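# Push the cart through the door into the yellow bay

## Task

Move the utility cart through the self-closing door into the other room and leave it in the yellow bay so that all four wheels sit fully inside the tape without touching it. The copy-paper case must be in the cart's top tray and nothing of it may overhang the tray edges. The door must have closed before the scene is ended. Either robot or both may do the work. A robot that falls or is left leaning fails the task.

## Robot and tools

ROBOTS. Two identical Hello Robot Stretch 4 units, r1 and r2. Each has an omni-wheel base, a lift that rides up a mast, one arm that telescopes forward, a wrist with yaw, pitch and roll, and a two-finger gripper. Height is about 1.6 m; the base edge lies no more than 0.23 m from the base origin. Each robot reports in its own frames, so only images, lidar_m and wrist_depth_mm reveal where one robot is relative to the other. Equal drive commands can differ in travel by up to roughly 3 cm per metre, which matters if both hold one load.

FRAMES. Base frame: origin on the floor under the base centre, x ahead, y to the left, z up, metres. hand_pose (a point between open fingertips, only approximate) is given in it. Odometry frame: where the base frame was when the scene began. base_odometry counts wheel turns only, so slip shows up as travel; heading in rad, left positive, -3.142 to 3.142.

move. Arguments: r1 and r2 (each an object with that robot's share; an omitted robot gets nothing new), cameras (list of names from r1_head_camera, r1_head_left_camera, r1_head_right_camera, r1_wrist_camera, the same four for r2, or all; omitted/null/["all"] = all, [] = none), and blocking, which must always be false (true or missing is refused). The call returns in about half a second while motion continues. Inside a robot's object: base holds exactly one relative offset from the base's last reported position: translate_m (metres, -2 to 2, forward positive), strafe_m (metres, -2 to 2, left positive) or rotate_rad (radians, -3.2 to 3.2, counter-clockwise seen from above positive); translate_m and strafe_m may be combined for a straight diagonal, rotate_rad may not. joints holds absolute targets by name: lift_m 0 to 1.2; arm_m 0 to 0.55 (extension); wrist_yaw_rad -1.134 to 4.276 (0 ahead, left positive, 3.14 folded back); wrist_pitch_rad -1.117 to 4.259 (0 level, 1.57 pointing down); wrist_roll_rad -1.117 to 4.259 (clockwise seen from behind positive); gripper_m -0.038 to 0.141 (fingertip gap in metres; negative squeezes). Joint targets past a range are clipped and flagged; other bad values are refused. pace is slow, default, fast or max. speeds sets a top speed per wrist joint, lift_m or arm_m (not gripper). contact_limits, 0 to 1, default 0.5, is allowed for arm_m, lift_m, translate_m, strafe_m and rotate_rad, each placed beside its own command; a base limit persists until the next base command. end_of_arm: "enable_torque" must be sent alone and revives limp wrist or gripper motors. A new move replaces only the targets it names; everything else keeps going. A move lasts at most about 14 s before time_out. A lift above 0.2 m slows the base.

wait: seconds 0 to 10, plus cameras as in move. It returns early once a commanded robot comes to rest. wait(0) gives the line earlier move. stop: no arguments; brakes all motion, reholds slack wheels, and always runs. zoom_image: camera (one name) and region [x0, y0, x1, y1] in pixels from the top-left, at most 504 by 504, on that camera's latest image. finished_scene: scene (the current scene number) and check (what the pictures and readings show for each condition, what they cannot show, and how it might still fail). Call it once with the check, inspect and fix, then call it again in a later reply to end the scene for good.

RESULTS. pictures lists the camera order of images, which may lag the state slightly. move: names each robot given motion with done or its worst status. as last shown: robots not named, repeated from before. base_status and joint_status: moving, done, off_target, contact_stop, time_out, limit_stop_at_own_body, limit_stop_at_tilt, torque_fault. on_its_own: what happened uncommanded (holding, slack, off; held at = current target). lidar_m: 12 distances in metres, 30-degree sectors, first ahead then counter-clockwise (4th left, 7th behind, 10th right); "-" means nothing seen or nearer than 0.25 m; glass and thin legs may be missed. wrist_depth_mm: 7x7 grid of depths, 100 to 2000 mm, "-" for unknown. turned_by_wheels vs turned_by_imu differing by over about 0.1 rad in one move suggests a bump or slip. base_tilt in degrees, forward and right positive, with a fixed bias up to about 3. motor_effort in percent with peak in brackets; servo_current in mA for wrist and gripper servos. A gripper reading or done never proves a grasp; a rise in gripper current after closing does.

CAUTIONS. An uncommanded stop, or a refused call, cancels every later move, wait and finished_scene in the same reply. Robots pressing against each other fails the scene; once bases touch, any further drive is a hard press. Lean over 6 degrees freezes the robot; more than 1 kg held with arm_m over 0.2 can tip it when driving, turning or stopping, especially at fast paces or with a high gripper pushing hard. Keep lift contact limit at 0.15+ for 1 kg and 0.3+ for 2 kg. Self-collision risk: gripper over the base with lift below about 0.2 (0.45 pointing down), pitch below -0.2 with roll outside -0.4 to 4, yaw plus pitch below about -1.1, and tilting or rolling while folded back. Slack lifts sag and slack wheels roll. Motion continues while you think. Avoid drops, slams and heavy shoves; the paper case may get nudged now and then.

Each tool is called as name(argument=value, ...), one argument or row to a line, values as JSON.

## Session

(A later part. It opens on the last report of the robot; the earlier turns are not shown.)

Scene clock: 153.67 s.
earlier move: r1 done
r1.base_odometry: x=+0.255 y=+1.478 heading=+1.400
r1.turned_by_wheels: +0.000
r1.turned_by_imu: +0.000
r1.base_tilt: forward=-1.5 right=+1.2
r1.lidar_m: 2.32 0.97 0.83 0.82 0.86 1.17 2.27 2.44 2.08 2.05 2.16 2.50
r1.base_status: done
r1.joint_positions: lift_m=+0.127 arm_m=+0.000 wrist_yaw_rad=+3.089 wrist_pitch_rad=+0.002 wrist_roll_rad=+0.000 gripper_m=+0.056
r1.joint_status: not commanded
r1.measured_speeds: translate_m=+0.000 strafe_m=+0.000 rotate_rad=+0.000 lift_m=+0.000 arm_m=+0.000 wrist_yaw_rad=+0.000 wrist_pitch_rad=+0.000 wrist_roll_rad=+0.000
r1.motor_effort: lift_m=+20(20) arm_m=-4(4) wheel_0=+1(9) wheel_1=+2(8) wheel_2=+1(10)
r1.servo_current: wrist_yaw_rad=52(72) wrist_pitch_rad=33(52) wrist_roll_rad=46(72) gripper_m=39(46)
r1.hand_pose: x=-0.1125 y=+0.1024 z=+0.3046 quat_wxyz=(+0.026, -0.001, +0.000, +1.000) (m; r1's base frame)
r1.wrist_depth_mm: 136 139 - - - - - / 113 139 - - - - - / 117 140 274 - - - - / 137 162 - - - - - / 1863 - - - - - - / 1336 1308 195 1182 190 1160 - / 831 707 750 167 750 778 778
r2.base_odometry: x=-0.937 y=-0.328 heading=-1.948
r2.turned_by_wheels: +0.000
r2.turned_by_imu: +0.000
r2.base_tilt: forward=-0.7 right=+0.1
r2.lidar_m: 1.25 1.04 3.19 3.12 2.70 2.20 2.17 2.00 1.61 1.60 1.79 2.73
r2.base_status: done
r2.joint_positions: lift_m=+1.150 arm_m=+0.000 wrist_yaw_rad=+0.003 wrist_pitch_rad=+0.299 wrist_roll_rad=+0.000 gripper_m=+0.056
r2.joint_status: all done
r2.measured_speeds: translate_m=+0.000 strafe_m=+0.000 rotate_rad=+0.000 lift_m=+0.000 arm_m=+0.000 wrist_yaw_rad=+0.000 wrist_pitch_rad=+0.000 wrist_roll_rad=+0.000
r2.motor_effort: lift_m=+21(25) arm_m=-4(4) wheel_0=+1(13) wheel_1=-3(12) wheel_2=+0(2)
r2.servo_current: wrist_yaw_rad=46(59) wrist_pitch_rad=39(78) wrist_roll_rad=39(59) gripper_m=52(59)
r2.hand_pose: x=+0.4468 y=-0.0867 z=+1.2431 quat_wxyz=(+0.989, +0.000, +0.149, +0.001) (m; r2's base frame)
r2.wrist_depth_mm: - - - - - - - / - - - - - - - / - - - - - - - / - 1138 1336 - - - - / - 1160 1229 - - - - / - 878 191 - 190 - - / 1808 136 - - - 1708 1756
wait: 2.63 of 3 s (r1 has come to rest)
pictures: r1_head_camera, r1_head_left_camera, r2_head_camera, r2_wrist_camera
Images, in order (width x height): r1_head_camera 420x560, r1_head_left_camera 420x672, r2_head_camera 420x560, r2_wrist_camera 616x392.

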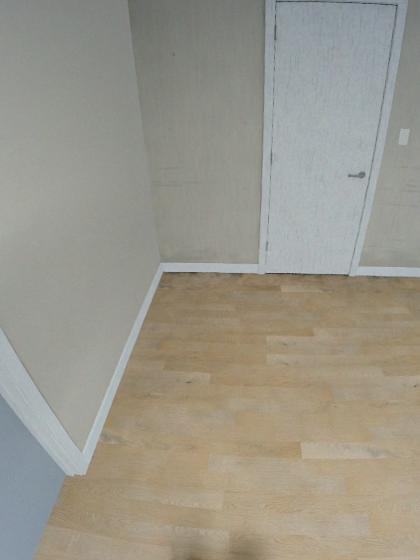

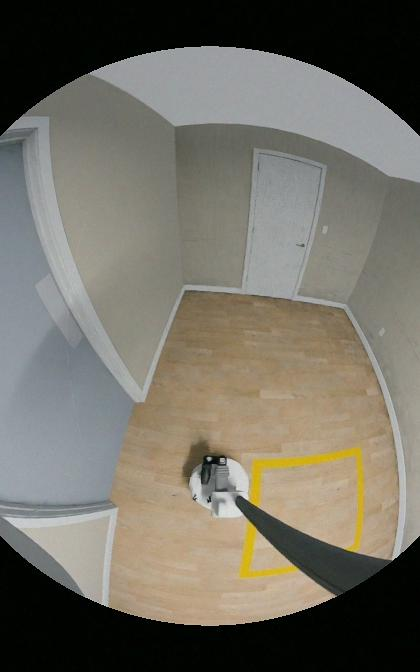

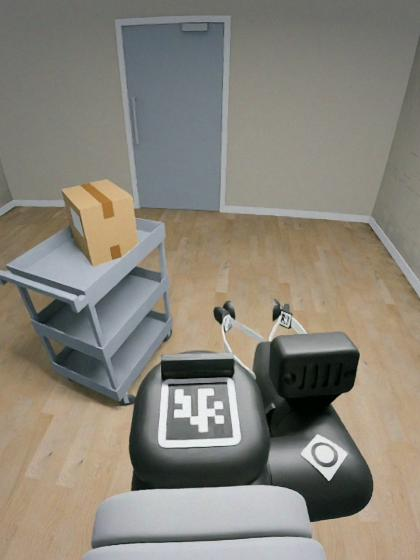

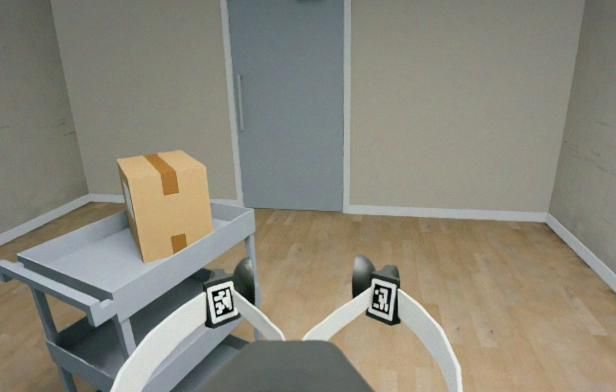

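zoom_image(
  camera="r2_wrist_camera",
  region=[0, 130, 290, 392],
)

zoom_image(
  camera="r2_head_camera",
  region=[0, 150, 200, 420],
)

Scaled by 1.738.

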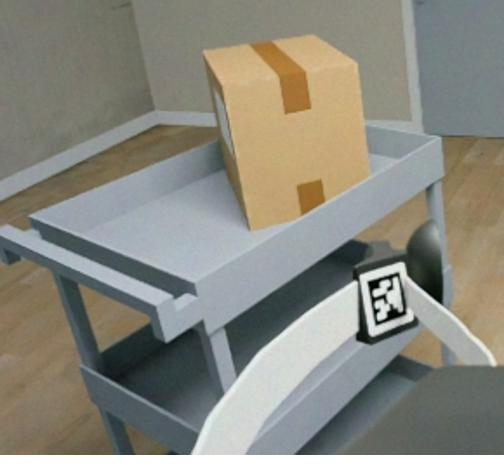

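Scaled by 1.867 from the camera's 420x560 image, which has a finer 1200x1600 frame.

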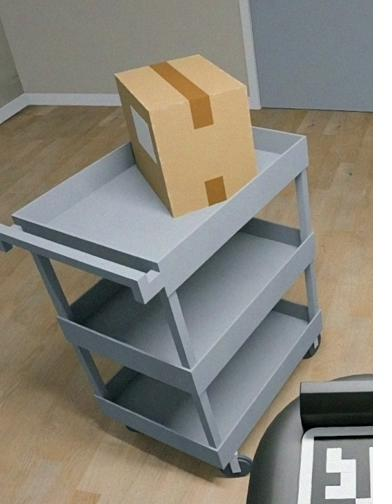

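zoom_image(
  camera="r2_head_camera",
  region=[0, 170, 180, 310],
)

zoom_image(
  camera="r2_head_camera",
  region=[60, 170, 150, 280],
)

Scaled by 2.800 from the camera's 420x560 image, which has a finer 1200x1600 frame.

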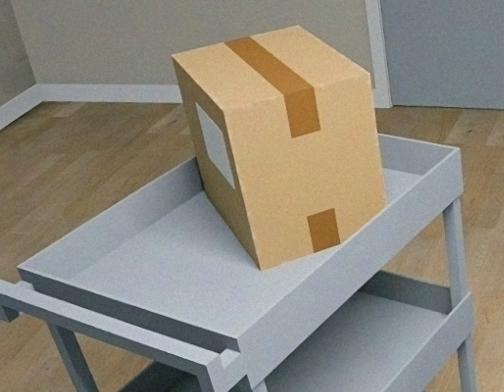

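Scaled by 4.582 from the camera's 420x560 image, which has a finer 1200x1600 frame.

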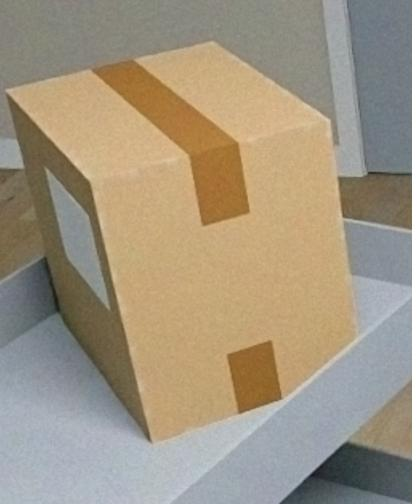

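move(
  blocking=false,
  r1={"base": {"translate_m": 0.28}},
  r2={"base": {"rotate_rad": -0.49}, "joints": {"wrist_pitch_rad": 0.0, "lift_m": 0.8}},
  cameras=[],
)

wait(
  seconds=3,
  cameras=[],
)

wait(
  seconds=3,
  cameras=[],
)

move(
  blocking=false,
  r1={"base": {"rotate_rad": 1.57}},
  r2={"base": {"strafe_m": 1.16, "translate_m": -0.14}},
  cameras=[],
)

wait(
  seconds=5,
  cameras=["r1_head_camera", "r1_head_left_camera"],
)

wait(
  seconds=5,
  cameras=["r2_head_camera", "r2_head_left_camera", "r2_wrist_camera"],
)

Scene clock: 274.17 s.
move: r1 moving; r2 moving
r1.base_odometry: x=+0.260 y=+1.509 heading=+1.400
r1.turned_by_wheels: +0.000
r1.turned_by_imu: +0.000
r1.base_tilt: forward=-1.6 right=+1.3
r1.lidar_m: 2.32 1.00 0.83 0.80 0.84 1.18 2.28 2.49 2.10 2.03 2.18 2.45
r1.base_status: translate_m moving
r1.joint_positions: lift_m=+0.127 arm_m=+0.000 wrist_yaw_rad=+3.089 wrist_pitch_rad=+0.002 wrist_roll_rad=+0.000 gripper_m=+0.056
r1.joint_status: not commanded
r1.measured_speeds: translate_m=+0.123 strafe_m=+0.000 rotate_rad=+0.000 lift_m=+0.000 arm_m=+0.000 wrist_yaw_rad=+0.000 wrist_pitch_rad=+0.000 wrist_roll_rad=+0.000
r1.motor_effort: lift_m=+20(20) arm_m=-4(4) wheel_0=+7(8) wheel_1=+4(9) wheel_2=-8(9)
r1.servo_current: wrist_yaw_rad=46(65) wrist_pitch_rad=39(46) wrist_roll_rad=39(65) gripper_m=39(52)
r1.hand_pose: x=-0.1125 y=+0.1024 z=+0.3046 quat_wxyz=(+0.026, -0.001, +0.000, +1.000) (m; r1's base frame)
r1.wrist_depth_mm: 136 138 - - - - - / 112 139 - - - - - / 117 140 272 - - - - / 137 162 - - - - - / 1983 - - - - - - / 1308 1336 195 1160 191 1160 946 / 854 707 750 167 741 778 768
r2.base_odometry: x=-0.937 y=-0.328 heading=-2.092
r2.turned_by_wheels: -0.144
r2.turned_by_imu: -0.139
r2.base_tilt: forward=-0.7 right=+0.1
r2.lidar_m: 1.48 1.03 1.41 3.10 3.06 2.26 2.17 2.24 1.65 1.58 1.67 2.32
r2.base_status: rotate_rad moving
r2.joint_positions: lift_m=+1.112 arm_m=+0.000 wrist_yaw_rad=+0.003 wrist_pitch_rad=+0.009 wrist_roll_rad=+0.000 gripper_m=+0.056
r2.joint_status: lift_m moving; wrist_pitch_rad moving
r2.measured_speeds: translate_m=+0.000 strafe_m=+0.001 rotate_rad=-0.559 lift_m=-0.146 arm_m=+0.000 wrist_yaw_rad=+0.000 wrist_pitch_rad=-0.046 wrist_roll_rad=+0.000
r2.motor_effort: lift_m=+12(20) arm_m=-4(5) wheel_0=+10(10) wheel_1=+8(8) wheel_2=+8(10)
r2.servo_current: wrist_yaw_rad=52(59) wrist_pitch_rad=72(150) wrist_roll_rad=52(52) gripper_m=46(52)
r2.hand_pose: x=+0.4595 y=-0.0867 z=+1.2881 quat_wxyz=(+1.000, +0.000, +0.004, +0.001) (m; r2's base frame)
r2.wrist_depth_mm: - - - - - - - / - - - - - - - / - - - - - - - / - - - - - - - / - - - - - - - / - 1060 195 - 191 - - / 1008 1025 - - - - -
pictures: none
No camera images: "cameras" was empty.

Scene clock: 398.23 s.
earlier move: r1 done; r2 done
r1.base_odometry: x=+0.302 y=+1.754 heading=+1.400
r1.turned_by_wheels: +0.000
r1.turned_by_imu: +0.000
r1.base_tilt: forward=-1.6 right=+1.3
r1.lidar_m: 2.17 0.98 0.79 0.79 0.86 1.11 2.54 2.76 2.13 2.07 2.19 2.20
r1.base_status: done
r1.joint_positions: lift_m=+0.127 arm_m=+0.000 wrist_yaw_rad=+3.089 wrist_pitch_rad=+0.002 wrist_roll_rad=+0.000 gripper_m=+0.056
r1.joint_status: not commanded
r1.measured_speeds: translate_m=+0.000 strafe_m=+0.000 rotate_rad=+0.000 lift_m=+0.000 arm_m=+0.000 wrist_yaw_rad=+0.000 wrist_pitch_rad=+0.000 wrist_roll_rad=+0.000
r1.motor_effort: lift_m=+20(20) arm_m=-4(4) wheel_0=+3(9) wheel_1=+1(9) wheel_2=-1(10)
r1.servo_current: wrist_yaw_rad=46(65) wrist_pitch_rad=46(52) wrist_roll_rad=52(65) gripper_m=39(52)
r1.hand_pose: x=-0.1125 y=+0.1024 z=+0.3046 quat_wxyz=(+0.026, -0.001, +0.000, +1.000) (m; r1's base frame)
r1.wrist_depth_mm: 136 138 - - - - - / 113 139 - - - - - / 118 140 272 - - - - / 137 162 - - - - - / 1863 - - - - - - / 1205 1336 195 1205 191 1160 - / 866 159 750 167 750 778 768
r2.base_odometry: x=-0.937 y=-0.328 heading=-2.437
r2.turned_by_wheels: -0.345
r2.turned_by_imu: -0.335
r2.base_tilt: forward=-0.6 right=+0.1
r2.lidar_m: 2.91 1.17 1.04 3.19 3.15 2.67 2.18 2.16 1.94 1.62 1.59 1.79
r2.base_status: done
r2.joint_positions: lift_m=+0.800 arm_m=+0.000 wrist_yaw_rad=+0.003 wrist_pitch_rad=+0.008 wrist_roll_rad=+0.000 gripper_m=+0.056
r2.joint_status: all done
r2.measured_speeds: translate_m=+0.000 strafe_m=+0.000 rotate_rad=+0.000 lift_m=+0.000 arm_m=+0.000 wrist_yaw_rad=+0.000 wrist_pitch_rad=+0.000 wrist_roll_rad=+0.000
r2.motor_effort: lift_m=+14(20) arm_m=-4(5) wheel_0=+4(10) wheel_1=+5(8) wheel_2=+4(10)
r2.servo_current: wrist_yaw_rad=52(65) wrist_pitch_rad=46(150) wrist_roll_rad=46(59) gripper_m=52(59)
r2.hand_pose: x=+0.4595 y=-0.0867 z=+0.9762 quat_wxyz=(+1.000, +0.000, +0.004, +0.001) (m; r2's base frame)
r2.wrist_depth_mm: - - - - - - - / - - - - - - - / - - - - - - - / - - - - - - - / - - - - - - - / - - 196 - 191 - - / - 1921 - - - 1808 -
wait: 0.00 of 3 s (r1 and r2 have come to rest)
pictures: none
No camera images: "cameras" was empty.

Scene clock: 401.23 s.
r1.base_odometry: x=+0.302 y=+1.754 heading=+1.400
r1.turned_by_wheels: +0.000
r1.turned_by_imu: +0.000
r1.base_tilt: forward=-1.6 right=+1.3
r1.lidar_m: 2.16 0.98 0.76 0.79 0.86 1.14 2.54 2.73 2.14 2.03 2.20 2.21
r1.base_status: done
r1.joint_positions: lift_m=+0.127 arm_m=+0.000 wrist_yaw_rad=+3.089 wrist_pitch_rad=+0.002 wrist_roll_rad=+0.000 gripper_m=+0.056
r1.joint_status: not commanded
r1.measured_speeds: translate_m=+0.000 strafe_m=+0.000 rotate_rad=+0.000 lift_m=+0.000 arm_m=+0.000 wrist_yaw_rad=+0.000 wrist_pitch_rad=+0.000 wrist_roll_rad=+0.000
r1.motor_effort: lift_m=+20(20) arm_m=-4(4) wheel_0=+3(9) wheel_1=+1(9) wheel_2=-1(10)
r1.servo_current: wrist_yaw_rad=33(65) wrist_pitch_rad=39(52) wrist_roll_rad=72(65) gripper_m=46(52)
r1.hand_pose: x=-0.1125 y=+0.1024 z=+0.3046 quat_wxyz=(+0.026, -0.001, +0.000, +1.000) (m; r1's base frame)
r1.wrist_depth_mm: 136 138 - - - - - / 114 139 - - - - - / 117 139 272 - - - - / 137 161 - - - - - / 1983 - - - - - - / 1205 1366 195 1182 190 1160 - / 842 159 759 167 750 768 759
r2.base_odometry: x=-0.937 y=-0.328 heading=-2.437
r2.turned_by_wheels: +0.000
r2.turned_by_imu: +0.000
r2.base_tilt: forward=-0.7 right=+0.1
r2.lidar_m: 2.88 1.18 1.01 3.18 3.14 2.62 2.18 2.16 1.95 1.60 1.58 1.80
r2.base_status: done
r2.joint_positions: lift_m=+0.800 arm_m=+0.000 wrist_yaw_rad=+0.003 wrist_pitch_rad=+0.008 wrist_roll_rad=+0.000 gripper_m=+0.056
r2.joint_status: all done
r2.measured_speeds: translate_m=+0.000 strafe_m=+0.000 rotate_rad=+0.000 lift_m=+0.000 arm_m=+0.000 wrist_yaw_rad=+0.000 wrist_pitch_rad=+0.000 wrist_roll_rad=+0.000
r2.motor_effort: lift_m=+14(20) arm_m=-4(5) wheel_0=+4(10) wheel_1=+5(8) wheel_2=+4(10)
r2.servo_current: wrist_yaw_rad=46(65) wrist_pitch_rad=52(150) wrist_roll_rad=59(59) gripper_m=46(59)
r2.hand_pose: x=+0.4595 y=-0.0867 z=+0.9762 quat_wxyz=(+1.000, +0.000, +0.004, +0.001) (m; r2's base frame)
r2.wrist_depth_mm: - - - - - - - / - - - - - - - / - - - - - - - / - - - - - - - / - - - - - - - / - - 196 - 191 - - / - 1983 - - - 1921 -
wait: 3.00 s; at rest by 0.27 s
pictures: none
No camera images: "cameras" was empty.

Scene clock: 401.73 s.
move: r1 moving; r2 moving
r1.base_odometry: x=+0.302 y=+1.754 heading=+1.652
r1.turned_by_wheels: +0.252
r1.turned_by_imu: +0.252
r1.base_tilt: forward=-1.6 right=+1.3
r1.lidar_m: 1.36 0.79 0.78 0.80 0.98 1.68 2.54 2.34 2.07 2.08 2.45 2.15
r1.base_status: rotate_rad moving
r1.joint_positions: lift_m=+0.127 arm_m=+0.000 wrist_yaw_rad=+3.089 wrist_pitch_rad=+0.002 wrist_roll_rad=+0.000 gripper_m=+0.056
r1.joint_status: not commanded
r1.measured_speeds: translate_m=+0.000 strafe_m=+0.002 rotate_rad=+0.970 lift_m=+0.000 arm_m=+0.000 wrist_yaw_rad=+0.000 wrist_pitch_rad=+0.000 wrist_roll_rad=+0.000
r1.motor_effort: lift_m=+20(20) arm_m=-4(4) wheel_0=-5(9) wheel_1=-7(9) wheel_2=-7(7)
r1.servo_current: wrist_yaw_rad=39(72) wrist_pitch_rad=46(46) wrist_roll_rad=46(72) gripper_m=39(46)
r1.hand_pose: x=-0.1125 y=+0.1024 z=+0.3046 quat_wxyz=(+0.026, -0.001, +0.000, +1.000) (m; r1's base frame)
r1.wrist_depth_mm: 136 138 - - - - - / 113 139 - - - - - / 117 140 273 - - - - / 137 162 - - - - - / 1921 - - - - - - / 1182 1182 195 1182 191 1160 1138 / 842 741 759 167 741 778 820
r2.base_odometry: x=-0.912 y=-0.351 heading=-2.437
r2.turned_by_wheels: +0.001
r2.turned_by_imu: +0.001
r2.base_tilt: forward=-0.7 right=+0.1
r2.lidar_m: 2.99 1.12 1.01 3.14 3.11 2.65 2.18 2.17 1.96 1.64 1.63 1.80
r2.base_status: translate_m moving; strafe_m moving
r2.joint_positions: lift_m=+0.800 arm_m=+0.000 wrist_yaw_rad=+0.003 wrist_pitch_rad=+0.008 wrist_roll_rad=+0.000 gripper_m=+0.056
r2.joint_status: not commanded
r2.measured_speeds: translate_m=-0.014 strafe_m=+0.131 rotate_rad=+0.000 lift_m=+0.000 arm_m=+0.000 wrist_yaw_rad=+0.000 wrist_pitch_rad=+0.000 wrist_roll_rad=+0.000
r2.motor_effort: lift_m=+14(14) arm_m=-4(4) wheel_0=-9(13) wheel_1=+10(12) wheel_2=+7(7)
r2.servo_current: wrist_yaw_rad=46(59) wrist_pitch_rad=52(59) wrist_roll_rad=39(59) gripper_m=46(52)
r2.hand_pose: x=+0.4595 y=-0.0867 z=+0.9762 quat_wxyz=(+1.000, +0.000, +0.004, +0.001) (m; r2's base frame)
r2.wrist_depth_mm: - - - - - - - / - - - - - - - / - - - - - - - / - - - - - - - / - - - - - - - / - - 196 - 191 - - / - 1921 - - - 1863 -
pictures: none
No camera images: "cameras" was empty.

Scene clock: 403.30 s.
earlier move: r1 done; r2 moving
r1.base_odometry: x=+0.302 y=+1.754 heading=+2.970
r1.turned_by_wheels: +1.318
r1.turned_by_imu: +1.325
r1.base_tilt: forward=-1.6 right=+1.3
r1.lidar_m: 0.79 0.83 1.12 2.50 2.70 2.09 2.05 2.20 2.23 2.19 0.98 0.75
r1.base_status: done
r1.joint_positions: lift_m=+0.127 arm_m=+0.000 wrist_yaw_rad=+3.089 wrist_pitch_rad=+0.002 wrist_roll_rad=+0.000 gripper_m=+0.056
r1.joint_status: not commanded
r1.measured_speeds: translate_m=+0.000 strafe_m=+0.000 rotate_rad=+0.000 lift_m=+0.000 arm_m=+0.000 wrist_yaw_rad=+0.000 wrist_pitch_rad=+0.000 wrist_roll_rad=+0.000
r1.motor_effort: lift_m=+20(20) arm_m=-4(4) wheel_0=-3(10) wheel_1=-2(9) wheel_2=-2(8)
r1.servo_current: wrist_yaw_rad=39(72) wrist_pitch_rad=46(52) wrist_roll_rad=46(72) gripper_m=46(52)
r1.hand_pose: x=-0.1125 y=+0.1024 z=+0.3046 quat_wxyz=(+0.026, -0.001, +0.000, +1.000) (m; r1's base frame)
r1.wrist_depth_mm: 136 139 - - - - - / 113 139 - - - - - / 117 140 272 - - - - / 138 162 - - - - - / 1983 - - - - - - / 1229 1182 195 1182 190 1205 1138 / 854 759 750 155 741 768 820
r2.base_odometry: x=-0.602 y=-0.637 heading=-2.437
r2.turned_by_wheels: +0.000
r2.turned_by_imu: +0.000
r2.base_tilt: forward=-0.7 right=+0.1
r2.lidar_m: 3.56 0.77 0.94 2.72 2.67 2.79 2.27 2.26 2.47 2.05 2.01 2.30
r2.base_status: translate_m moving; strafe_m moving
r2.joint_positions: lift_m=+0.800 arm_m=+0.000 wrist_yaw_rad=+0.003 wrist_pitch_rad=+0.008 wrist_roll_rad=+0.000 gripper_m=+0.056
r2.joint_status: not commanded
r2.measured_speeds: translate_m=-0.036 strafe_m=+0.298 rotate_rad=+0.000 lift_m=+0.000 arm_m=+0.000 wrist_yaw_rad=+0.000 wrist_pitch_rad=+0.000 wrist_roll_rad=+0.000
r2.motor_effort: lift_m=+15(15) arm_m=-4(4) wheel_0=-7(13) wheel_1=+7(12) wheel_2=+6(8)
r2.servo_current: wrist_yaw_rad=52(59) wrist_pitch_rad=52(59) wrist_roll_rad=59(65) gripper_m=46(59)
r2.hand_pose: x=+0.4595 y=-0.0867 z=+0.9762 quat_wxyz=(+1.000, +0.000, +0.004, +0.001) (m; r2's base frame)
r2.wrist_depth_mm: - - - - - - - / - - - - - - - / - - - - - - - / 820 - - - - - - / 778 - - - - - - / 621 - 196 - 191 - - / - 124 - - - 1983 1921
wait: 1.57 of 5 s (r1 has come to rest)
pictures: r1_head_camera, r1_head_left_camera
Images, in order (width x height): r1_head_camera 420x560, r1_head_left_camera 420x672.

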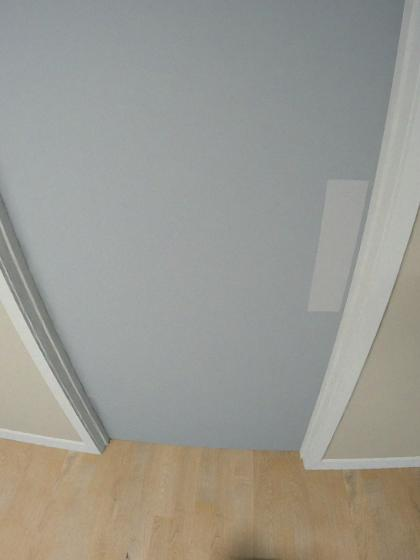

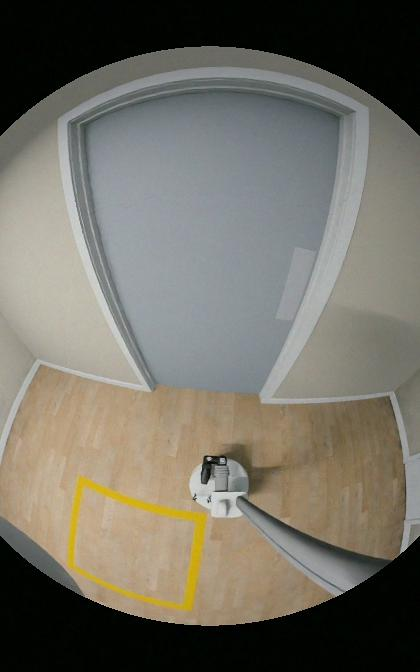

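Scene clock: 406.50 s.
earlier move: r2 done
r1.base_odometry: x=+0.302 y=+1.754 heading=+2.970
r1.turned_by_wheels: +0.000
r1.turned_by_imu: +0.000
r1.base_tilt: forward=-1.6 right=+1.3
r1.lidar_m: 0.79 0.86 1.13 2.54 2.69 2.09 2.04 2.19 2.23 2.17 0.98 0.79
r1.base_status: done
r1.joint_positions: lift_m=+0.127 arm_m=+0.000 wrist_yaw_rad=+3.089 wrist_pitch_rad=+0.002 wrist_roll_rad=+0.000 gripper_m=+0.056
r1.joint_status: not commanded
r1.measured_speeds: translate_m=+0.000 strafe_m=+0.000 rotate_rad=+0.000 lift_m=+0.000 arm_m=+0.000 wrist_yaw_rad=+0.000 wrist_pitch_rad=+0.000 wrist_roll_rad=+0.000
r1.motor_effort: lift_m=+20(20) arm_m=-4(4) wheel_0=-3(10) wheel_1=-2(9) wheel_2=-2(8)
r1.servo_current: wrist_yaw_rad=59(72) wrist_pitch_rad=46(52) wrist_roll_rad=52(72) gripper_m=39(52)
r1.hand_pose: x=-0.1125 y=+0.1024 z=+0.3046 quat_wxyz=(+0.026, -0.001, +0.000, +1.000) (m; r1's base frame)
r1.wrist_depth_mm: 136 138 - - - - - / 114 139 - - - - - / 117 140 272 - - - - / 137 161 - - - - - / 1983 - - - - - - / 1160 1182 195 1182 190 1182 1118 / 842 759 759 156 741 778 820
r2.base_odometry: x=-0.079 y=-1.121 heading=-2.437
r2.turned_by_wheels: +0.000
r2.turned_by_imu: +0.000
r2.base_tilt: forward=-0.7 right=+0.1
r2.lidar_m: 0.73 3.35 2.43 2.05 2.01 2.28 2.42 2.40 2.72 2.75 2.73 0.76
r2.base_status: done
r2.joint_positions: lift_m=+0.800 arm_m=+0.000 wrist_yaw_rad=+0.003 wrist_pitch_rad=+0.008 wrist_roll_rad=+0.000 gripper_m=+0.056
r2.joint_status: not commanded
r2.measured_speeds: translate_m=+0.000 strafe_m=+0.000 rotate_rad=+0.000 lift_m=+0.000 arm_m=+0.000 wrist_yaw_rad=+0.000 wrist_pitch_rad=+0.000 wrist_roll_rad=+0.000
r2.motor_effort: lift_m=+15(15) arm_m=-4(4) wheel_0=-2(13) wheel_1=+1(12) wheel_2=+6(8)
r2.servo_current: wrist_yaw_rad=46(65) wrist_pitch_rad=52(59) wrist_roll_rad=52(65) gripper_m=46(59)
r2.hand_pose: x=+0.4595 y=-0.0867 z=+0.9762 quat_wxyz=(+1.000, +0.000, +0.004, +0.001) (m; r2's base frame)
r2.wrist_depth_mm: - - - - - - - / - - - - - - - / - - - - - - - / - - - 854 - - - / - - - 854 866 - - / - - 193 535 187 - - / - 1863 1756 - - 1863 -
wait: 3.20 of 5 s (r2 has come to rest)
pictures: r2_head_camera, r2_head_left_camera, r2_wrist_camera
Images, in order (width x height): r2_head_camera 420x560, r2_head_left_camera 420x672, r2_wrist_camera 616x392.

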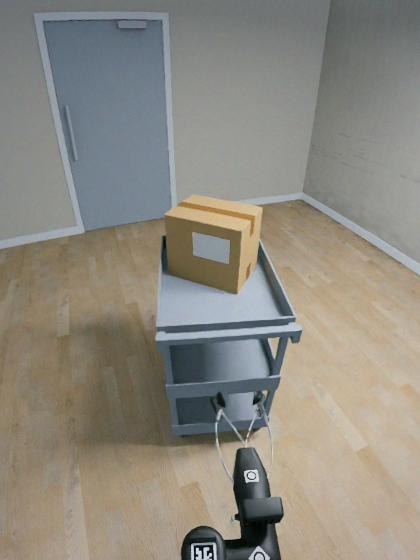

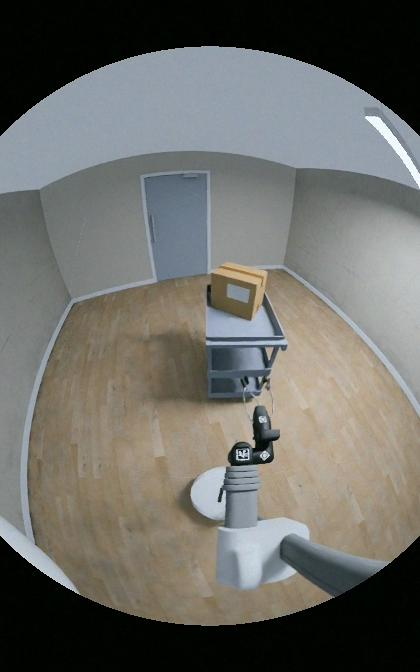

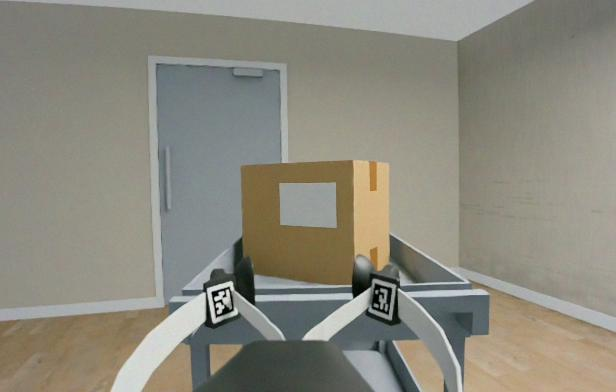

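zoom_image(
  camera="r2_wrist_camera",
  region=[140, 220, 520, 392],
)

zoom_image(
  camera="r2_head_camera",
  region=[140, 180, 320, 440],
)

Scaled by 1.326.

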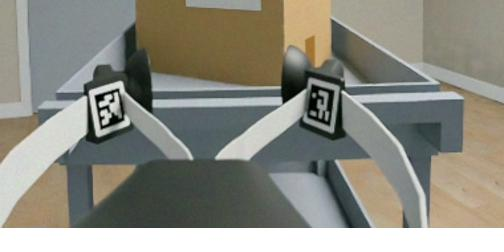

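Scaled by 1.938 from the camera's 420x560 image, which has a finer 1200x1600 frame.

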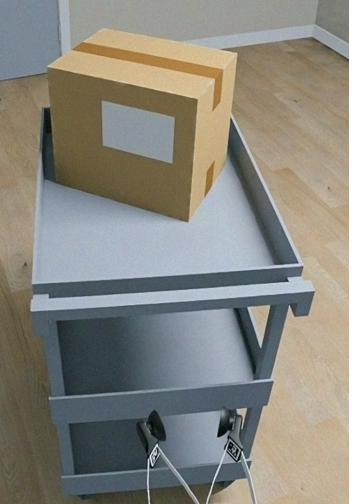

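move(
  blocking=false,
  r2={"base": {"strafe_m": -0.036, "translate_m": 0.12}, "joints": {"wrist_roll_rad": 1.57, "lift_m": 0.679, "gripper_m": 0.1}},
  cameras=[],
)

wait(
  seconds=4,
  cameras=["r2_head_camera", "r2_head_right_camera", "r2_wrist_camera"],
)

zoom_image(
  camera="r2_head_camera",
  region=[120, 260, 340, 520],
)

Scene clock: 437.00 s.
move: r2 moving
r1.base_odometry: x=+0.302 y=+1.754 heading=+2.970
r1.turned_by_wheels: +0.000
r1.turned_by_imu: +0.000
r1.base_tilt: forward=-1.6 right=+1.3
r1.lidar_m: 0.78 0.84 1.13 2.52 2.71 2.09 2.04 2.20 2.23 2.16 1.01 0.78
r1.base_status: not commanded
r1.joint_positions: lift_m=+0.127 arm_m=+0.000 wrist_yaw_rad=+3.089 wrist_pitch_rad=+0.002 wrist_roll_rad=+0.000 gripper_m=+0.056
r1.joint_status: not commanded
r1.measured_speeds: translate_m=+0.000 strafe_m=+0.000 rotate_rad=+0.000 lift_m=+0.000 arm_m=+0.000 wrist_yaw_rad=+0.000 wrist_pitch_rad=+0.000 wrist_roll_rad=+0.000
r1.motor_effort: lift_m=+20(20) arm_m=-4(4) wheel_0=-3(4) wheel_1=-2(2) wheel_2=-2(2)
r1.servo_current: wrist_yaw_rad=46(59) wrist_pitch_rad=46(46) wrist_roll_rad=52(59) gripper_m=33(52)
r1.hand_pose: x=-0.1125 y=+0.1024 z=+0.3046 quat_wxyz=(+0.026, -0.001, +0.000, +1.000) (m; r1's base frame)
r1.wrist_depth_mm: 136 139 - - - - - / 113 139 - - - - - / 118 140 272 - - - - / 137 162 - - - - - / 1983 - - - - - - / 1182 1205 195 1205 190 1160 1138 / 854 750 759 155 750 778 820
r2.base_odometry: x=-0.108 y=-1.134 heading=-2.437
r2.turned_by_wheels: +0.000
r2.turned_by_imu: +0.001
r2.base_tilt: forward=-0.7 right=+0.1
r2.lidar_m: 0.70 3.30 2.47 2.06 2.00 2.26 2.44 2.44 2.72 2.72 2.71 0.78
r2.base_status: translate_m moving; strafe_m moving
r2.joint_positions: lift_m=+0.762 arm_m=+0.000 wrist_yaw_rad=+0.003 wrist_pitch_rad=+0.008 wrist_roll_rad=+0.589 gripper_m=+0.075
r2.joint_status: lift_m moving; wrist_roll_rad moving; gripper_m moving
r2.measured_speeds: translate_m=+0.121 strafe_m=-0.037 rotate_rad=+0.001 lift_m=-0.146 arm_m=+0.000 wrist_yaw_rad=+0.000 wrist_pitch_rad=+0.000 wrist_roll_rad=+1.820
r2.motor_effort: lift_m=+13(15) arm_m=-4(4) wheel_0=+11(11) wheel_1=+6(6) wheel_2=-12(12)
r2.servo_current: wrist_yaw_rad=52(59) wrist_pitch_rad=59(59) wrist_roll_rad=65(124) gripper_m=78(104)
r2.hand_pose: x=+0.4595 y=-0.0867 z=+0.9383 quat_wxyz=(+0.957, +0.290, +0.004, +0.000) (m; r2's base frame)
r2.wrist_depth_mm: - - - - - - - / - - - - - - - / - - - 891 - - - / - - - 798 891 521 - / - - - 842 484 554 1808 / - - 193 508 189 917 1366 / - - 492 - - - 554
pictures: none
No camera images: "cameras" was empty.

Scene clock: 438.17 s.
earlier move: r2 done
r1.base_odometry: x=+0.302 y=+1.754 heading=+2.970
r1.turned_by_wheels: +0.000
r1.turned_by_imu: +0.000
r1.base_tilt: forward=-1.6 right=+1.3
r1.lidar_m: 0.80 0.85 1.14 2.53 2.68 2.09 2.04 2.19 2.25 2.17 0.99 0.78
r1.base_status: not commanded
r1.joint_positions: lift_m=+0.127 arm_m=+0.000 wrist_yaw_rad=+3.089 wrist_pitch_rad=+0.002 wrist_roll_rad=+0.000 gripper_m=+0.056
r1.joint_status: not commanded
r1.measured_speeds: translate_m=+0.000 strafe_m=+0.000 rotate_rad=+0.000 lift_m=+0.000 arm_m=+0.000 wrist_yaw_rad=+0.000 wrist_pitch_rad=+0.000 wrist_roll_rad=+0.000
r1.motor_effort: lift_m=+20(20) arm_m=-4(4) wheel_0=-3(4) wheel_1=-2(2) wheel_2=-2(2)
r1.servo_current: wrist_yaw_rad=46(59) wrist_pitch_rad=46(46) wrist_roll_rad=59(65) gripper_m=39(52)
r1.hand_pose: x=-0.1125 y=+0.1024 z=+0.3046 quat_wxyz=(+0.026, -0.001, +0.000, +1.000) (m; r1's base frame)
r1.wrist_depth_mm: 136 138 - - - - - / 113 139 - - - - - / 117 140 273 - - - - / 137 161 - - - - - / 1983 - - - - - - / 1182 1182 194 1182 191 1182 1138 / 831 759 750 155 732 778 820
r2.base_odometry: x=-0.193 y=-1.171 heading=-2.437
r2.turned_by_wheels: +0.000
r2.turned_by_imu: +0.000
r2.base_tilt: forward=-0.7 right=+0.1
r2.lidar_m: 0.60 3.27 2.52 2.07 2.05 2.31 2.52 2.49 2.81 2.65 2.64 0.64
r2.base_status: done
r2.joint_positions: lift_m=+0.679 arm_m=+0.000 wrist_yaw_rad=+0.003 wrist_pitch_rad=+0.008 wrist_roll_rad=+1.568 gripper_m=+0.100
r2.joint_status: all done
r2.measured_speeds: translate_m=+0.000 strafe_m=+0.000 rotate_rad=+0.000 lift_m=+0.000 arm_m=+0.000 wrist_yaw_rad=+0.000 wrist_pitch_rad=+0.000 wrist_roll_rad=+0.000
r2.motor_effort: lift_m=+14(16) arm_m=-4(4) wheel_0=+1(13) wheel_1=+3(8) wheel_2=-3(14)
r2.servo_current: wrist_yaw_rad=52(59) wrist_pitch_rad=52(59) wrist_roll_rad=46(124) gripper_m=52(104)
r2.hand_pose: x=+0.4595 y=-0.0867 z=+0.8553 quat_wxyz=(+0.708, +0.706, +0.004, -0.002) (m; r2's base frame)
r2.wrist_depth_mm: - - - - - 1661 1160 / - - - 459 - 1661 459 / - - - 459 - 820 455 / - - 699 455 - - 455 / - - 732 455 - - 455 / - - 197 452 191 - 452 / - - - - - - 455
wait: 1.17 of 4 s (r2 has come to rest)
pictures: r2_head_camera, r2_head_right_camera, r2_wrist_camera
Images, in order (width x height): r2_head_camera 420x560, r2_head_right_camera 420x672, r2_wrist_camera 616x392.

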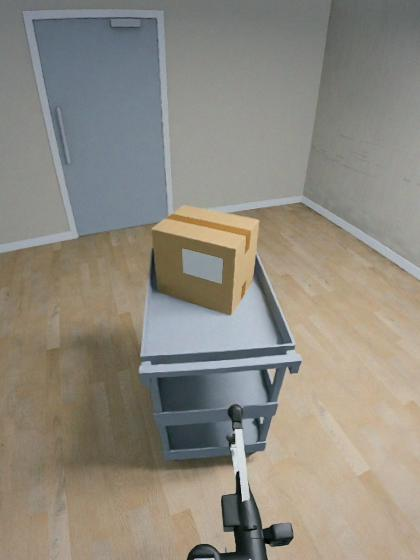

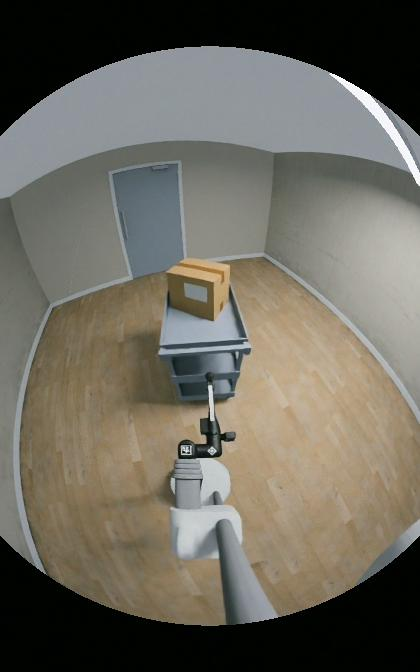

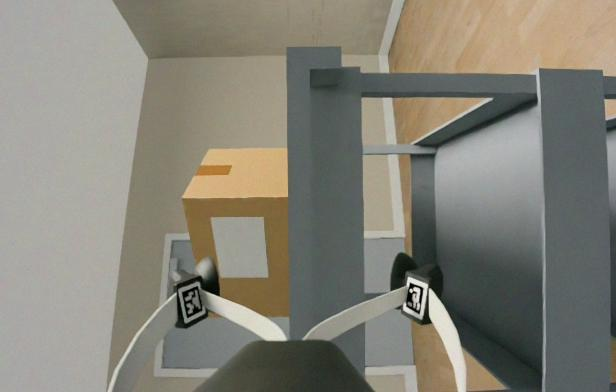

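Scaled by 1.938 from the camera's 420x560 image, which has a finer 1200x1600 frame.

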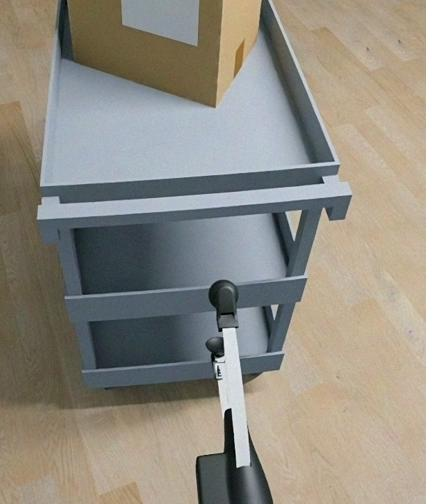

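zoom_image(
  camera="r2_wrist_camera",
  region=[240, 20, 460, 392],
)

Scaled by 1.355.

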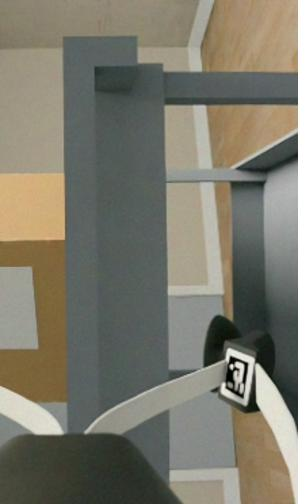

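move(
  blocking=false,
  r2={"base": {"translate_m": 0.15}, "joints": {"lift_m": 0.69}},
  cameras=[],
)

wait(
  seconds=3,
  cameras=[],
)

move(
  blocking=false,
  r2={"joints": {"arm_m": 0.09}, "contact_limits": {"arm_m": 0.1}},
  cameras=[],
)

wait(
  seconds=3,
  cameras=["r2_head_camera", "r2_wrist_camera"],
)

zoom_image(
  camera="r2_head_camera",
  region=[120, 300, 320, 520],
)

Scene clock: 459.43 s.
move: r2 moving
r1.base_odometry: x=+0.302 y=+1.754 heading=+2.970
r1.turned_by_wheels: +0.000
r1.turned_by_imu: +0.000
r1.base_tilt: forward=-1.6 right=+1.2
r1.lidar_m: 0.79 0.84 1.12 2.53 2.70 2.11 2.05 2.20 2.23 2.17 0.95 0.78
r1.base_status: not commanded
r1.joint_positions: lift_m=+0.127 arm_m=+0.000 wrist_yaw_rad=+3.089 wrist_pitch_rad=+0.002 wrist_roll_rad=+0.000 gripper_m=+0.056
r1.joint_status: not commanded
r1.measured_speeds: translate_m=+0.000 strafe_m=+0.000 rotate_rad=+0.000 lift_m=+0.000 arm_m=+0.000 wrist_yaw_rad=+0.000 wrist_pitch_rad=+0.000 wrist_roll_rad=+0.000
r1.motor_effort: lift_m=+20(20) arm_m=-4(4) wheel_0=-3(3) wheel_1=-2(2) wheel_2=-2(2)
r1.servo_current: wrist_yaw_rad=39(59) wrist_pitch_rad=46(52) wrist_roll_rad=72(72) gripper_m=39(46)
r1.hand_pose: x=-0.1125 y=+0.1024 z=+0.3046 quat_wxyz=(+0.026, -0.001, +0.000, +1.000) (m; r1's base frame)
r1.wrist_depth_mm: 136 139 - - - - - / 113 139 - - - - - / 117 140 272 - - - - / 137 162 - - - - - / 1983 - - - - - - / 1182 1205 195 1160 190 1182 1118 / 854 750 759 156 741 768 820
r2.base_odometry: x=-0.217 y=-1.191 heading=-2.437
r2.turned_by_wheels: +0.000
r2.turned_by_imu: +0.001
r2.base_tilt: forward=-0.7 right=+0.1
r2.lidar_m: 0.56 0.63 2.58 2.10 2.08 2.34 2.55 2.52 2.84 2.67 2.64 0.63
r2.base_status: translate_m moving
r2.joint_positions: lift_m=+0.690 arm_m=+0.000 wrist_yaw_rad=+0.003 wrist_pitch_rad=+0.008 wrist_roll_rad=+1.568 gripper_m=+0.100
r2.joint_status: lift_m moving
r2.measured_speeds: translate_m=+0.123 strafe_m=+0.000 rotate_rad=+0.000 lift_m=+0.000 arm_m=+0.000 wrist_yaw_rad=+0.000 wrist_pitch_rad=+0.000 wrist_roll_rad=+0.000
r2.motor_effort: lift_m=+22(24) arm_m=-4(4) wheel_0=+11(11) wheel_1=+7(9) wheel_2=-12(14)
r2.servo_current: wrist_yaw_rad=52(59) wrist_pitch_rad=52(52) wrist_roll_rad=59(59) gripper_m=46(59)
r2.hand_pose: x=+0.4595 y=-0.0867 z=+0.8657 quat_wxyz=(+0.708, +0.706, +0.004, -0.002) (m; r2's base frame)
r2.wrist_depth_mm: - - - - - 1756 1160 / - - - 433 436 1661 436 / - - - 430 - 904 433 / - - 661 433 1042 - 433 / - - 699 430 430 - 430 / - - 197 427 196 - - / - - - - - - -
pictures: none
No camera images: "cameras" was empty.

Scene clock: 460.77 s.
earlier move: r2 done
r1.base_odometry: x=+0.302 y=+1.754 heading=+2.970
r1.turned_by_wheels: +0.000
r1.turned_by_imu: +0.000
r1.base_tilt: forward=-1.5 right=+1.2
r1.lidar_m: 0.78 0.84 1.10 2.52 2.70 2.09 2.05 2.19 2.23 2.19 0.97 0.81
r1.base_status: not commanded
r1.joint_positions: lift_m=+0.127 arm_m=+0.000 wrist_yaw_rad=+3.089 wrist_pitch_rad=+0.002 wrist_roll_rad=+0.000 gripper_m=+0.056
r1.joint_status: not commanded
r1.measured_speeds: translate_m=+0.000 strafe_m=+0.000 rotate_rad=+0.000 lift_m=+0.000 arm_m=+0.000 wrist_yaw_rad=+0.000 wrist_pitch_rad=+0.000 wrist_roll_rad=+0.000
r1.motor_effort: lift_m=+20(20) arm_m=-4(4) wheel_0=-3(4) wheel_1=-2(2) wheel_2=-2(2)
r1.servo_current: wrist_yaw_rad=39(59) wrist_pitch_rad=39(52) wrist_roll_rad=59(72) gripper_m=39(46)
r1.hand_pose: x=-0.1125 y=+0.1024 z=+0.3046 quat_wxyz=(+0.026, -0.001, +0.000, +1.000) (m; r1's base frame)
r1.wrist_depth_mm: 136 139 - - - - - / 113 140 - - - - - / 117 140 272 - - - - / 137 161 - - - - - / 1983 - - - - - - / 1205 1205 194 1182 191 1160 1138 / 831 750 759 156 741 778 831
r2.base_odometry: x=-0.307 y=-1.268 heading=-2.437
r2.turned_by_wheels: +0.000
r2.turned_by_imu: +0.000
r2.base_tilt: forward=-0.7 right=+0.0
r2.lidar_m: 0.46 0.49 2.59 2.15 2.15 2.40 2.65 2.65 2.98 2.62 2.62 0.49
r2.base_status: done
r2.joint_positions: lift_m=+0.690 arm_m=+0.000 wrist_yaw_rad=+0.003 wrist_pitch_rad=+0.008 wrist_roll_rad=+1.568 gripper_m=+0.100
r2.joint_status: all done
r2.measured_speeds: translate_m=+0.000 strafe_m=+0.000 rotate_rad=+0.000 lift_m=+0.000 arm_m=+0.000 wrist_yaw_rad=+0.000 wrist_pitch_rad=+0.000 wrist_roll_rad=+0.000
r2.motor_effort: lift_m=+21(24) arm_m=-4(5) wheel_0=+3(11) wheel_1=+2(9) wheel_2=-5(14)
r2.servo_current: wrist_yaw_rad=46(65) wrist_pitch_rad=52(59) wrist_roll_rad=52(65) gripper_m=52(59)
r2.hand_pose: x=+0.4595 y=-0.0867 z=+0.8657 quat_wxyz=(+0.708, +0.706, +0.004, -0.002) (m; r2's base frame)
r2.wrist_depth_mm: - - - 273 312 319 319 / - - - 307 310 1708 488 / - - - 309 310 842 - / - - 539 307 307 - - / - - 564 304 309 - - / - - 198 246 196 - - / - - - - - - -
wait: 1.33 of 3 s (r2 has come to rest)
pictures: none
No camera images: "cameras" was empty.

Scene clock: 461.27 s.
move: r2 moving
r1.base_odometry: x=+0.302 y=+1.754 heading=+2.970
r1.turned_by_wheels: +0.000
r1.turned_by_imu: +0.000
r1.base_tilt: forward=-1.6 right=+1.3
r1.lidar_m: 0.78 0.87 1.13 2.52 2.71 2.13 2.05 2.20 2.21 2.16 0.98 0.79
r1.base_status: not commanded
r1.joint_positions: lift_m=+0.127 arm_m=+0.000 wrist_yaw_rad=+3.089 wrist_pitch_rad=+0.002 wrist_roll_rad=+0.000 gripper_m=+0.056
r1.joint_status: not commanded
r1.measured_speeds: translate_m=+0.000 strafe_m=+0.000 rotate_rad=+0.000 lift_m=+0.000 arm_m=+0.000 wrist_yaw_rad=+0.000 wrist_pitch_rad=+0.000 wrist_roll_rad=+0.000
r1.motor_effort: lift_m=+20(20) arm_m=-4(4) wheel_0=-3(4) wheel_1=-2(2) wheel_2=-2(2)
r1.servo_current: wrist_yaw_rad=39(59) wrist_pitch_rad=46(46) wrist_roll_rad=39(72) gripper_m=39(46)
r1.hand_pose: x=-0.1125 y=+0.1024 z=+0.3046 quat_wxyz=(+0.026, -0.001, +0.000, +1.000) (m; r1's base frame)
r1.wrist_depth_mm: 136 139 - - - - - / 113 139 - - - - - / 117 139 272 - - - - / 137 162 - - - - - / 1921 - - - - - - / 1205 1205 195 1182 191 1138 1118 / 831 750 750 155 750 768 820
r2.base_odometry: x=-0.307 y=-1.268 heading=-2.437
r2.turned_by_wheels: +0.000
r2.turned_by_imu: +0.000
r2.base_tilt: forward=-0.7 right=+0.1
r2.lidar_m: 0.45 0.48 2.61 2.13 2.13 2.40 2.66 2.63 2.98 2.63 2.62 0.51
r2.base_status: not commanded
r2.joint_positions: lift_m=+0.690 arm_m=+0.050 wrist_yaw_rad=+0.003 wrist_pitch_rad=+0.008 wrist_roll_rad=+1.568 gripper_m=+0.100
r2.joint_status: arm_m moving
r2.measured_speeds: translate_m=+0.000 strafe_m=+0.000 rotate_rad=+0.000 lift_m=+0.000 arm_m=+0.182 wrist_yaw_rad=+0.000 wrist_pitch_rad=+0.000 wrist_roll_rad=+0.000
r2.motor_effort: lift_m=+21(21) arm_m=+2(10) wheel_0=+3(3) wheel_1=+2(2) wheel_2=-5(5)
r2.servo_current: wrist_yaw_rad=59(59) wrist_pitch_rad=52(52) wrist_roll_rad=46(59) gripper_m=46(59)
r2.contact_limits: arm_m 0.1
r2.hand_pose: x=+0.5096 y=-0.0867 z=+0.8658 quat_wxyz=(+0.708, +0.706, +0.004, -0.002) (m; r2's base frame)
r2.wrist_depth_mm: - - - 263 268 285 283 / - - - 266 267 1661 1118 / - - - 206 266 842 - / - - 496 205 266 878 - / - - 512 204 264 866 - / - - 196 202 191 - - / - - 621 - 262 - -
pictures: none
No camera images: "cameras" was empty.

Scene clock: 462.60 s.
earlier move: r2 contact_stop
r1.base_odometry: x=+0.302 y=+1.754 heading=+2.970
r1.turned_by_wheels: +0.000
r1.turned_by_imu: +0.000
r1.base_tilt: forward=-1.6 right=+1.2
r1.lidar_m: 0.79 0.87 1.14 2.53 2.72 2.09 2.05 2.20 2.23 2.15 1.01 0.76
r1.base_status: not commanded
r1.joint_positions: lift_m=+0.127 arm_m=+0.000 wrist_yaw_rad=+3.089 wrist_pitch_rad=+0.002 wrist_roll_rad=+0.000 gripper_m=+0.056
r1.joint_status: not commanded
r1.measured_speeds: translate_m=+0.000 strafe_m=+0.000 rotate_rad=+0.000 lift_m=+0.000 arm_m=+0.000 wrist_yaw_rad=+0.000 wrist_pitch_rad=+0.000 wrist_roll_rad=+0.000
r1.motor_effort: lift_m=+20(20) arm_m=-4(4) wheel_0=-3(4) wheel_1=-2(2) wheel_2=-2(2)
r1.servo_current: wrist_yaw_rad=46(65) wrist_pitch_rad=39(46) wrist_roll_rad=52(72) gripper_m=39(46)
r1.hand_pose: x=-0.1125 y=+0.1024 z=+0.3046 quat_wxyz=(+0.026, -0.001, +0.000, +1.000) (m; r1's base frame)
r1.wrist_depth_mm: 136 138 - - - - - / 113 139 - - - - - / 117 140 272 - - - - / 137 161 - - - - - / 1921 - - - - - - / 1182 1205 195 1182 190 1182 1118 / 866 768 759 156 750 788 820
r2.base_odometry: x=-0.307 y=-1.268 heading=-2.437
r2.turned_by_wheels: +0.000
r2.turned_by_imu: +0.000
r2.base_tilt: forward=-0.7 right=+0.1
r2.lidar_m: 0.48 3.09 2.63 2.15 2.13 2.34 2.66 2.65 2.95 2.64 2.61 0.53
r2.base_status: not commanded
r2.joint_positions: lift_m=+0.690 arm_m=+0.076 wrist_yaw_rad=-0.001 wrist_pitch_rad=+0.007 wrist_roll_rad=+1.569 gripper_m=+0.100
r2.joint_status: arm_m contact_stop (moved +0.076 of +0.090)
r2.measured_speeds: translate_m=+0.000 strafe_m=+0.000 rotate_rad=+0.000 lift_m=+0.000 arm_m=+0.000 wrist_yaw_rad=+0.000 wrist_pitch_rad=+0.000 wrist_roll_rad=+0.000
r2.on_its_own: arm_m is slack since a contact_stop (your +0.090 is given up)
r2.motor_effort: lift_m=+20(21) arm_m=+0(17) wheel_0=+2(3) wheel_1=-1(2) wheel_2=-1(6)
r2.servo_current: wrist_yaw_rad=46(59) wrist_pitch_rad=46(52) wrist_roll_rad=46(59) gripper_m=52(59)
r2.contact_limits: arm_m 0.1
r2.hand_pose: x=+0.5353 y=-0.0879 z=+0.8659 quat_wxyz=(+0.708, +0.706, +0.002, -0.003) (m; r2's base frame)
r2.wrist_depth_mm: - - - 271 272 1576 1182 / - - - 268 270 1708 559 / - - 683 207 267 842 - / - - 500 204 264 866 - / - - 517 203 262 866 - / - - 196 200 196 - - / - - 621 - 255 - -
wait: 1.33 of 3 s (r2 has come to rest)
pictures: r2_head_camera, r2_wrist_camera
Images, in order (width x height): r2_head_camera 420x560, r2_wrist_camera 616x392.

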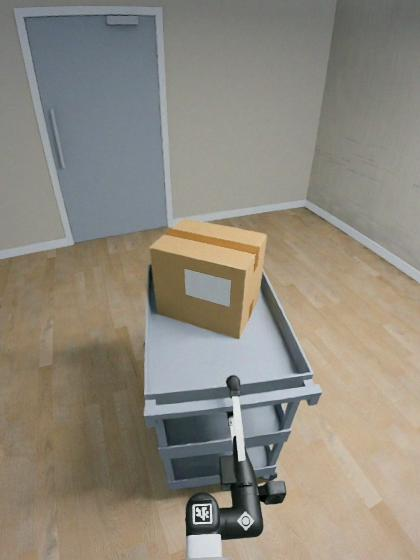

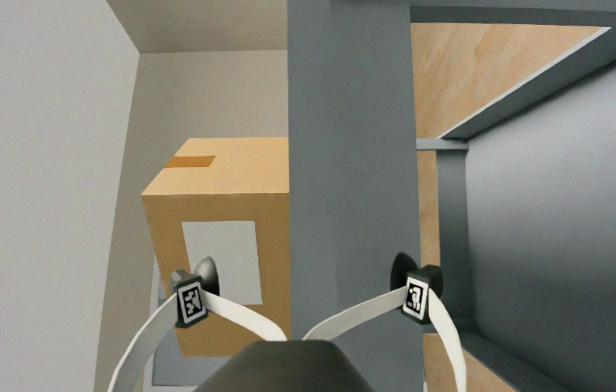

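Scaled by 2.291 from the camera's 420x560 image, which has a finer 1200x1600 frame.

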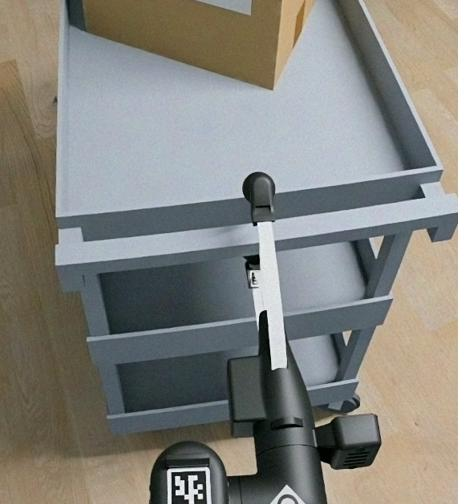

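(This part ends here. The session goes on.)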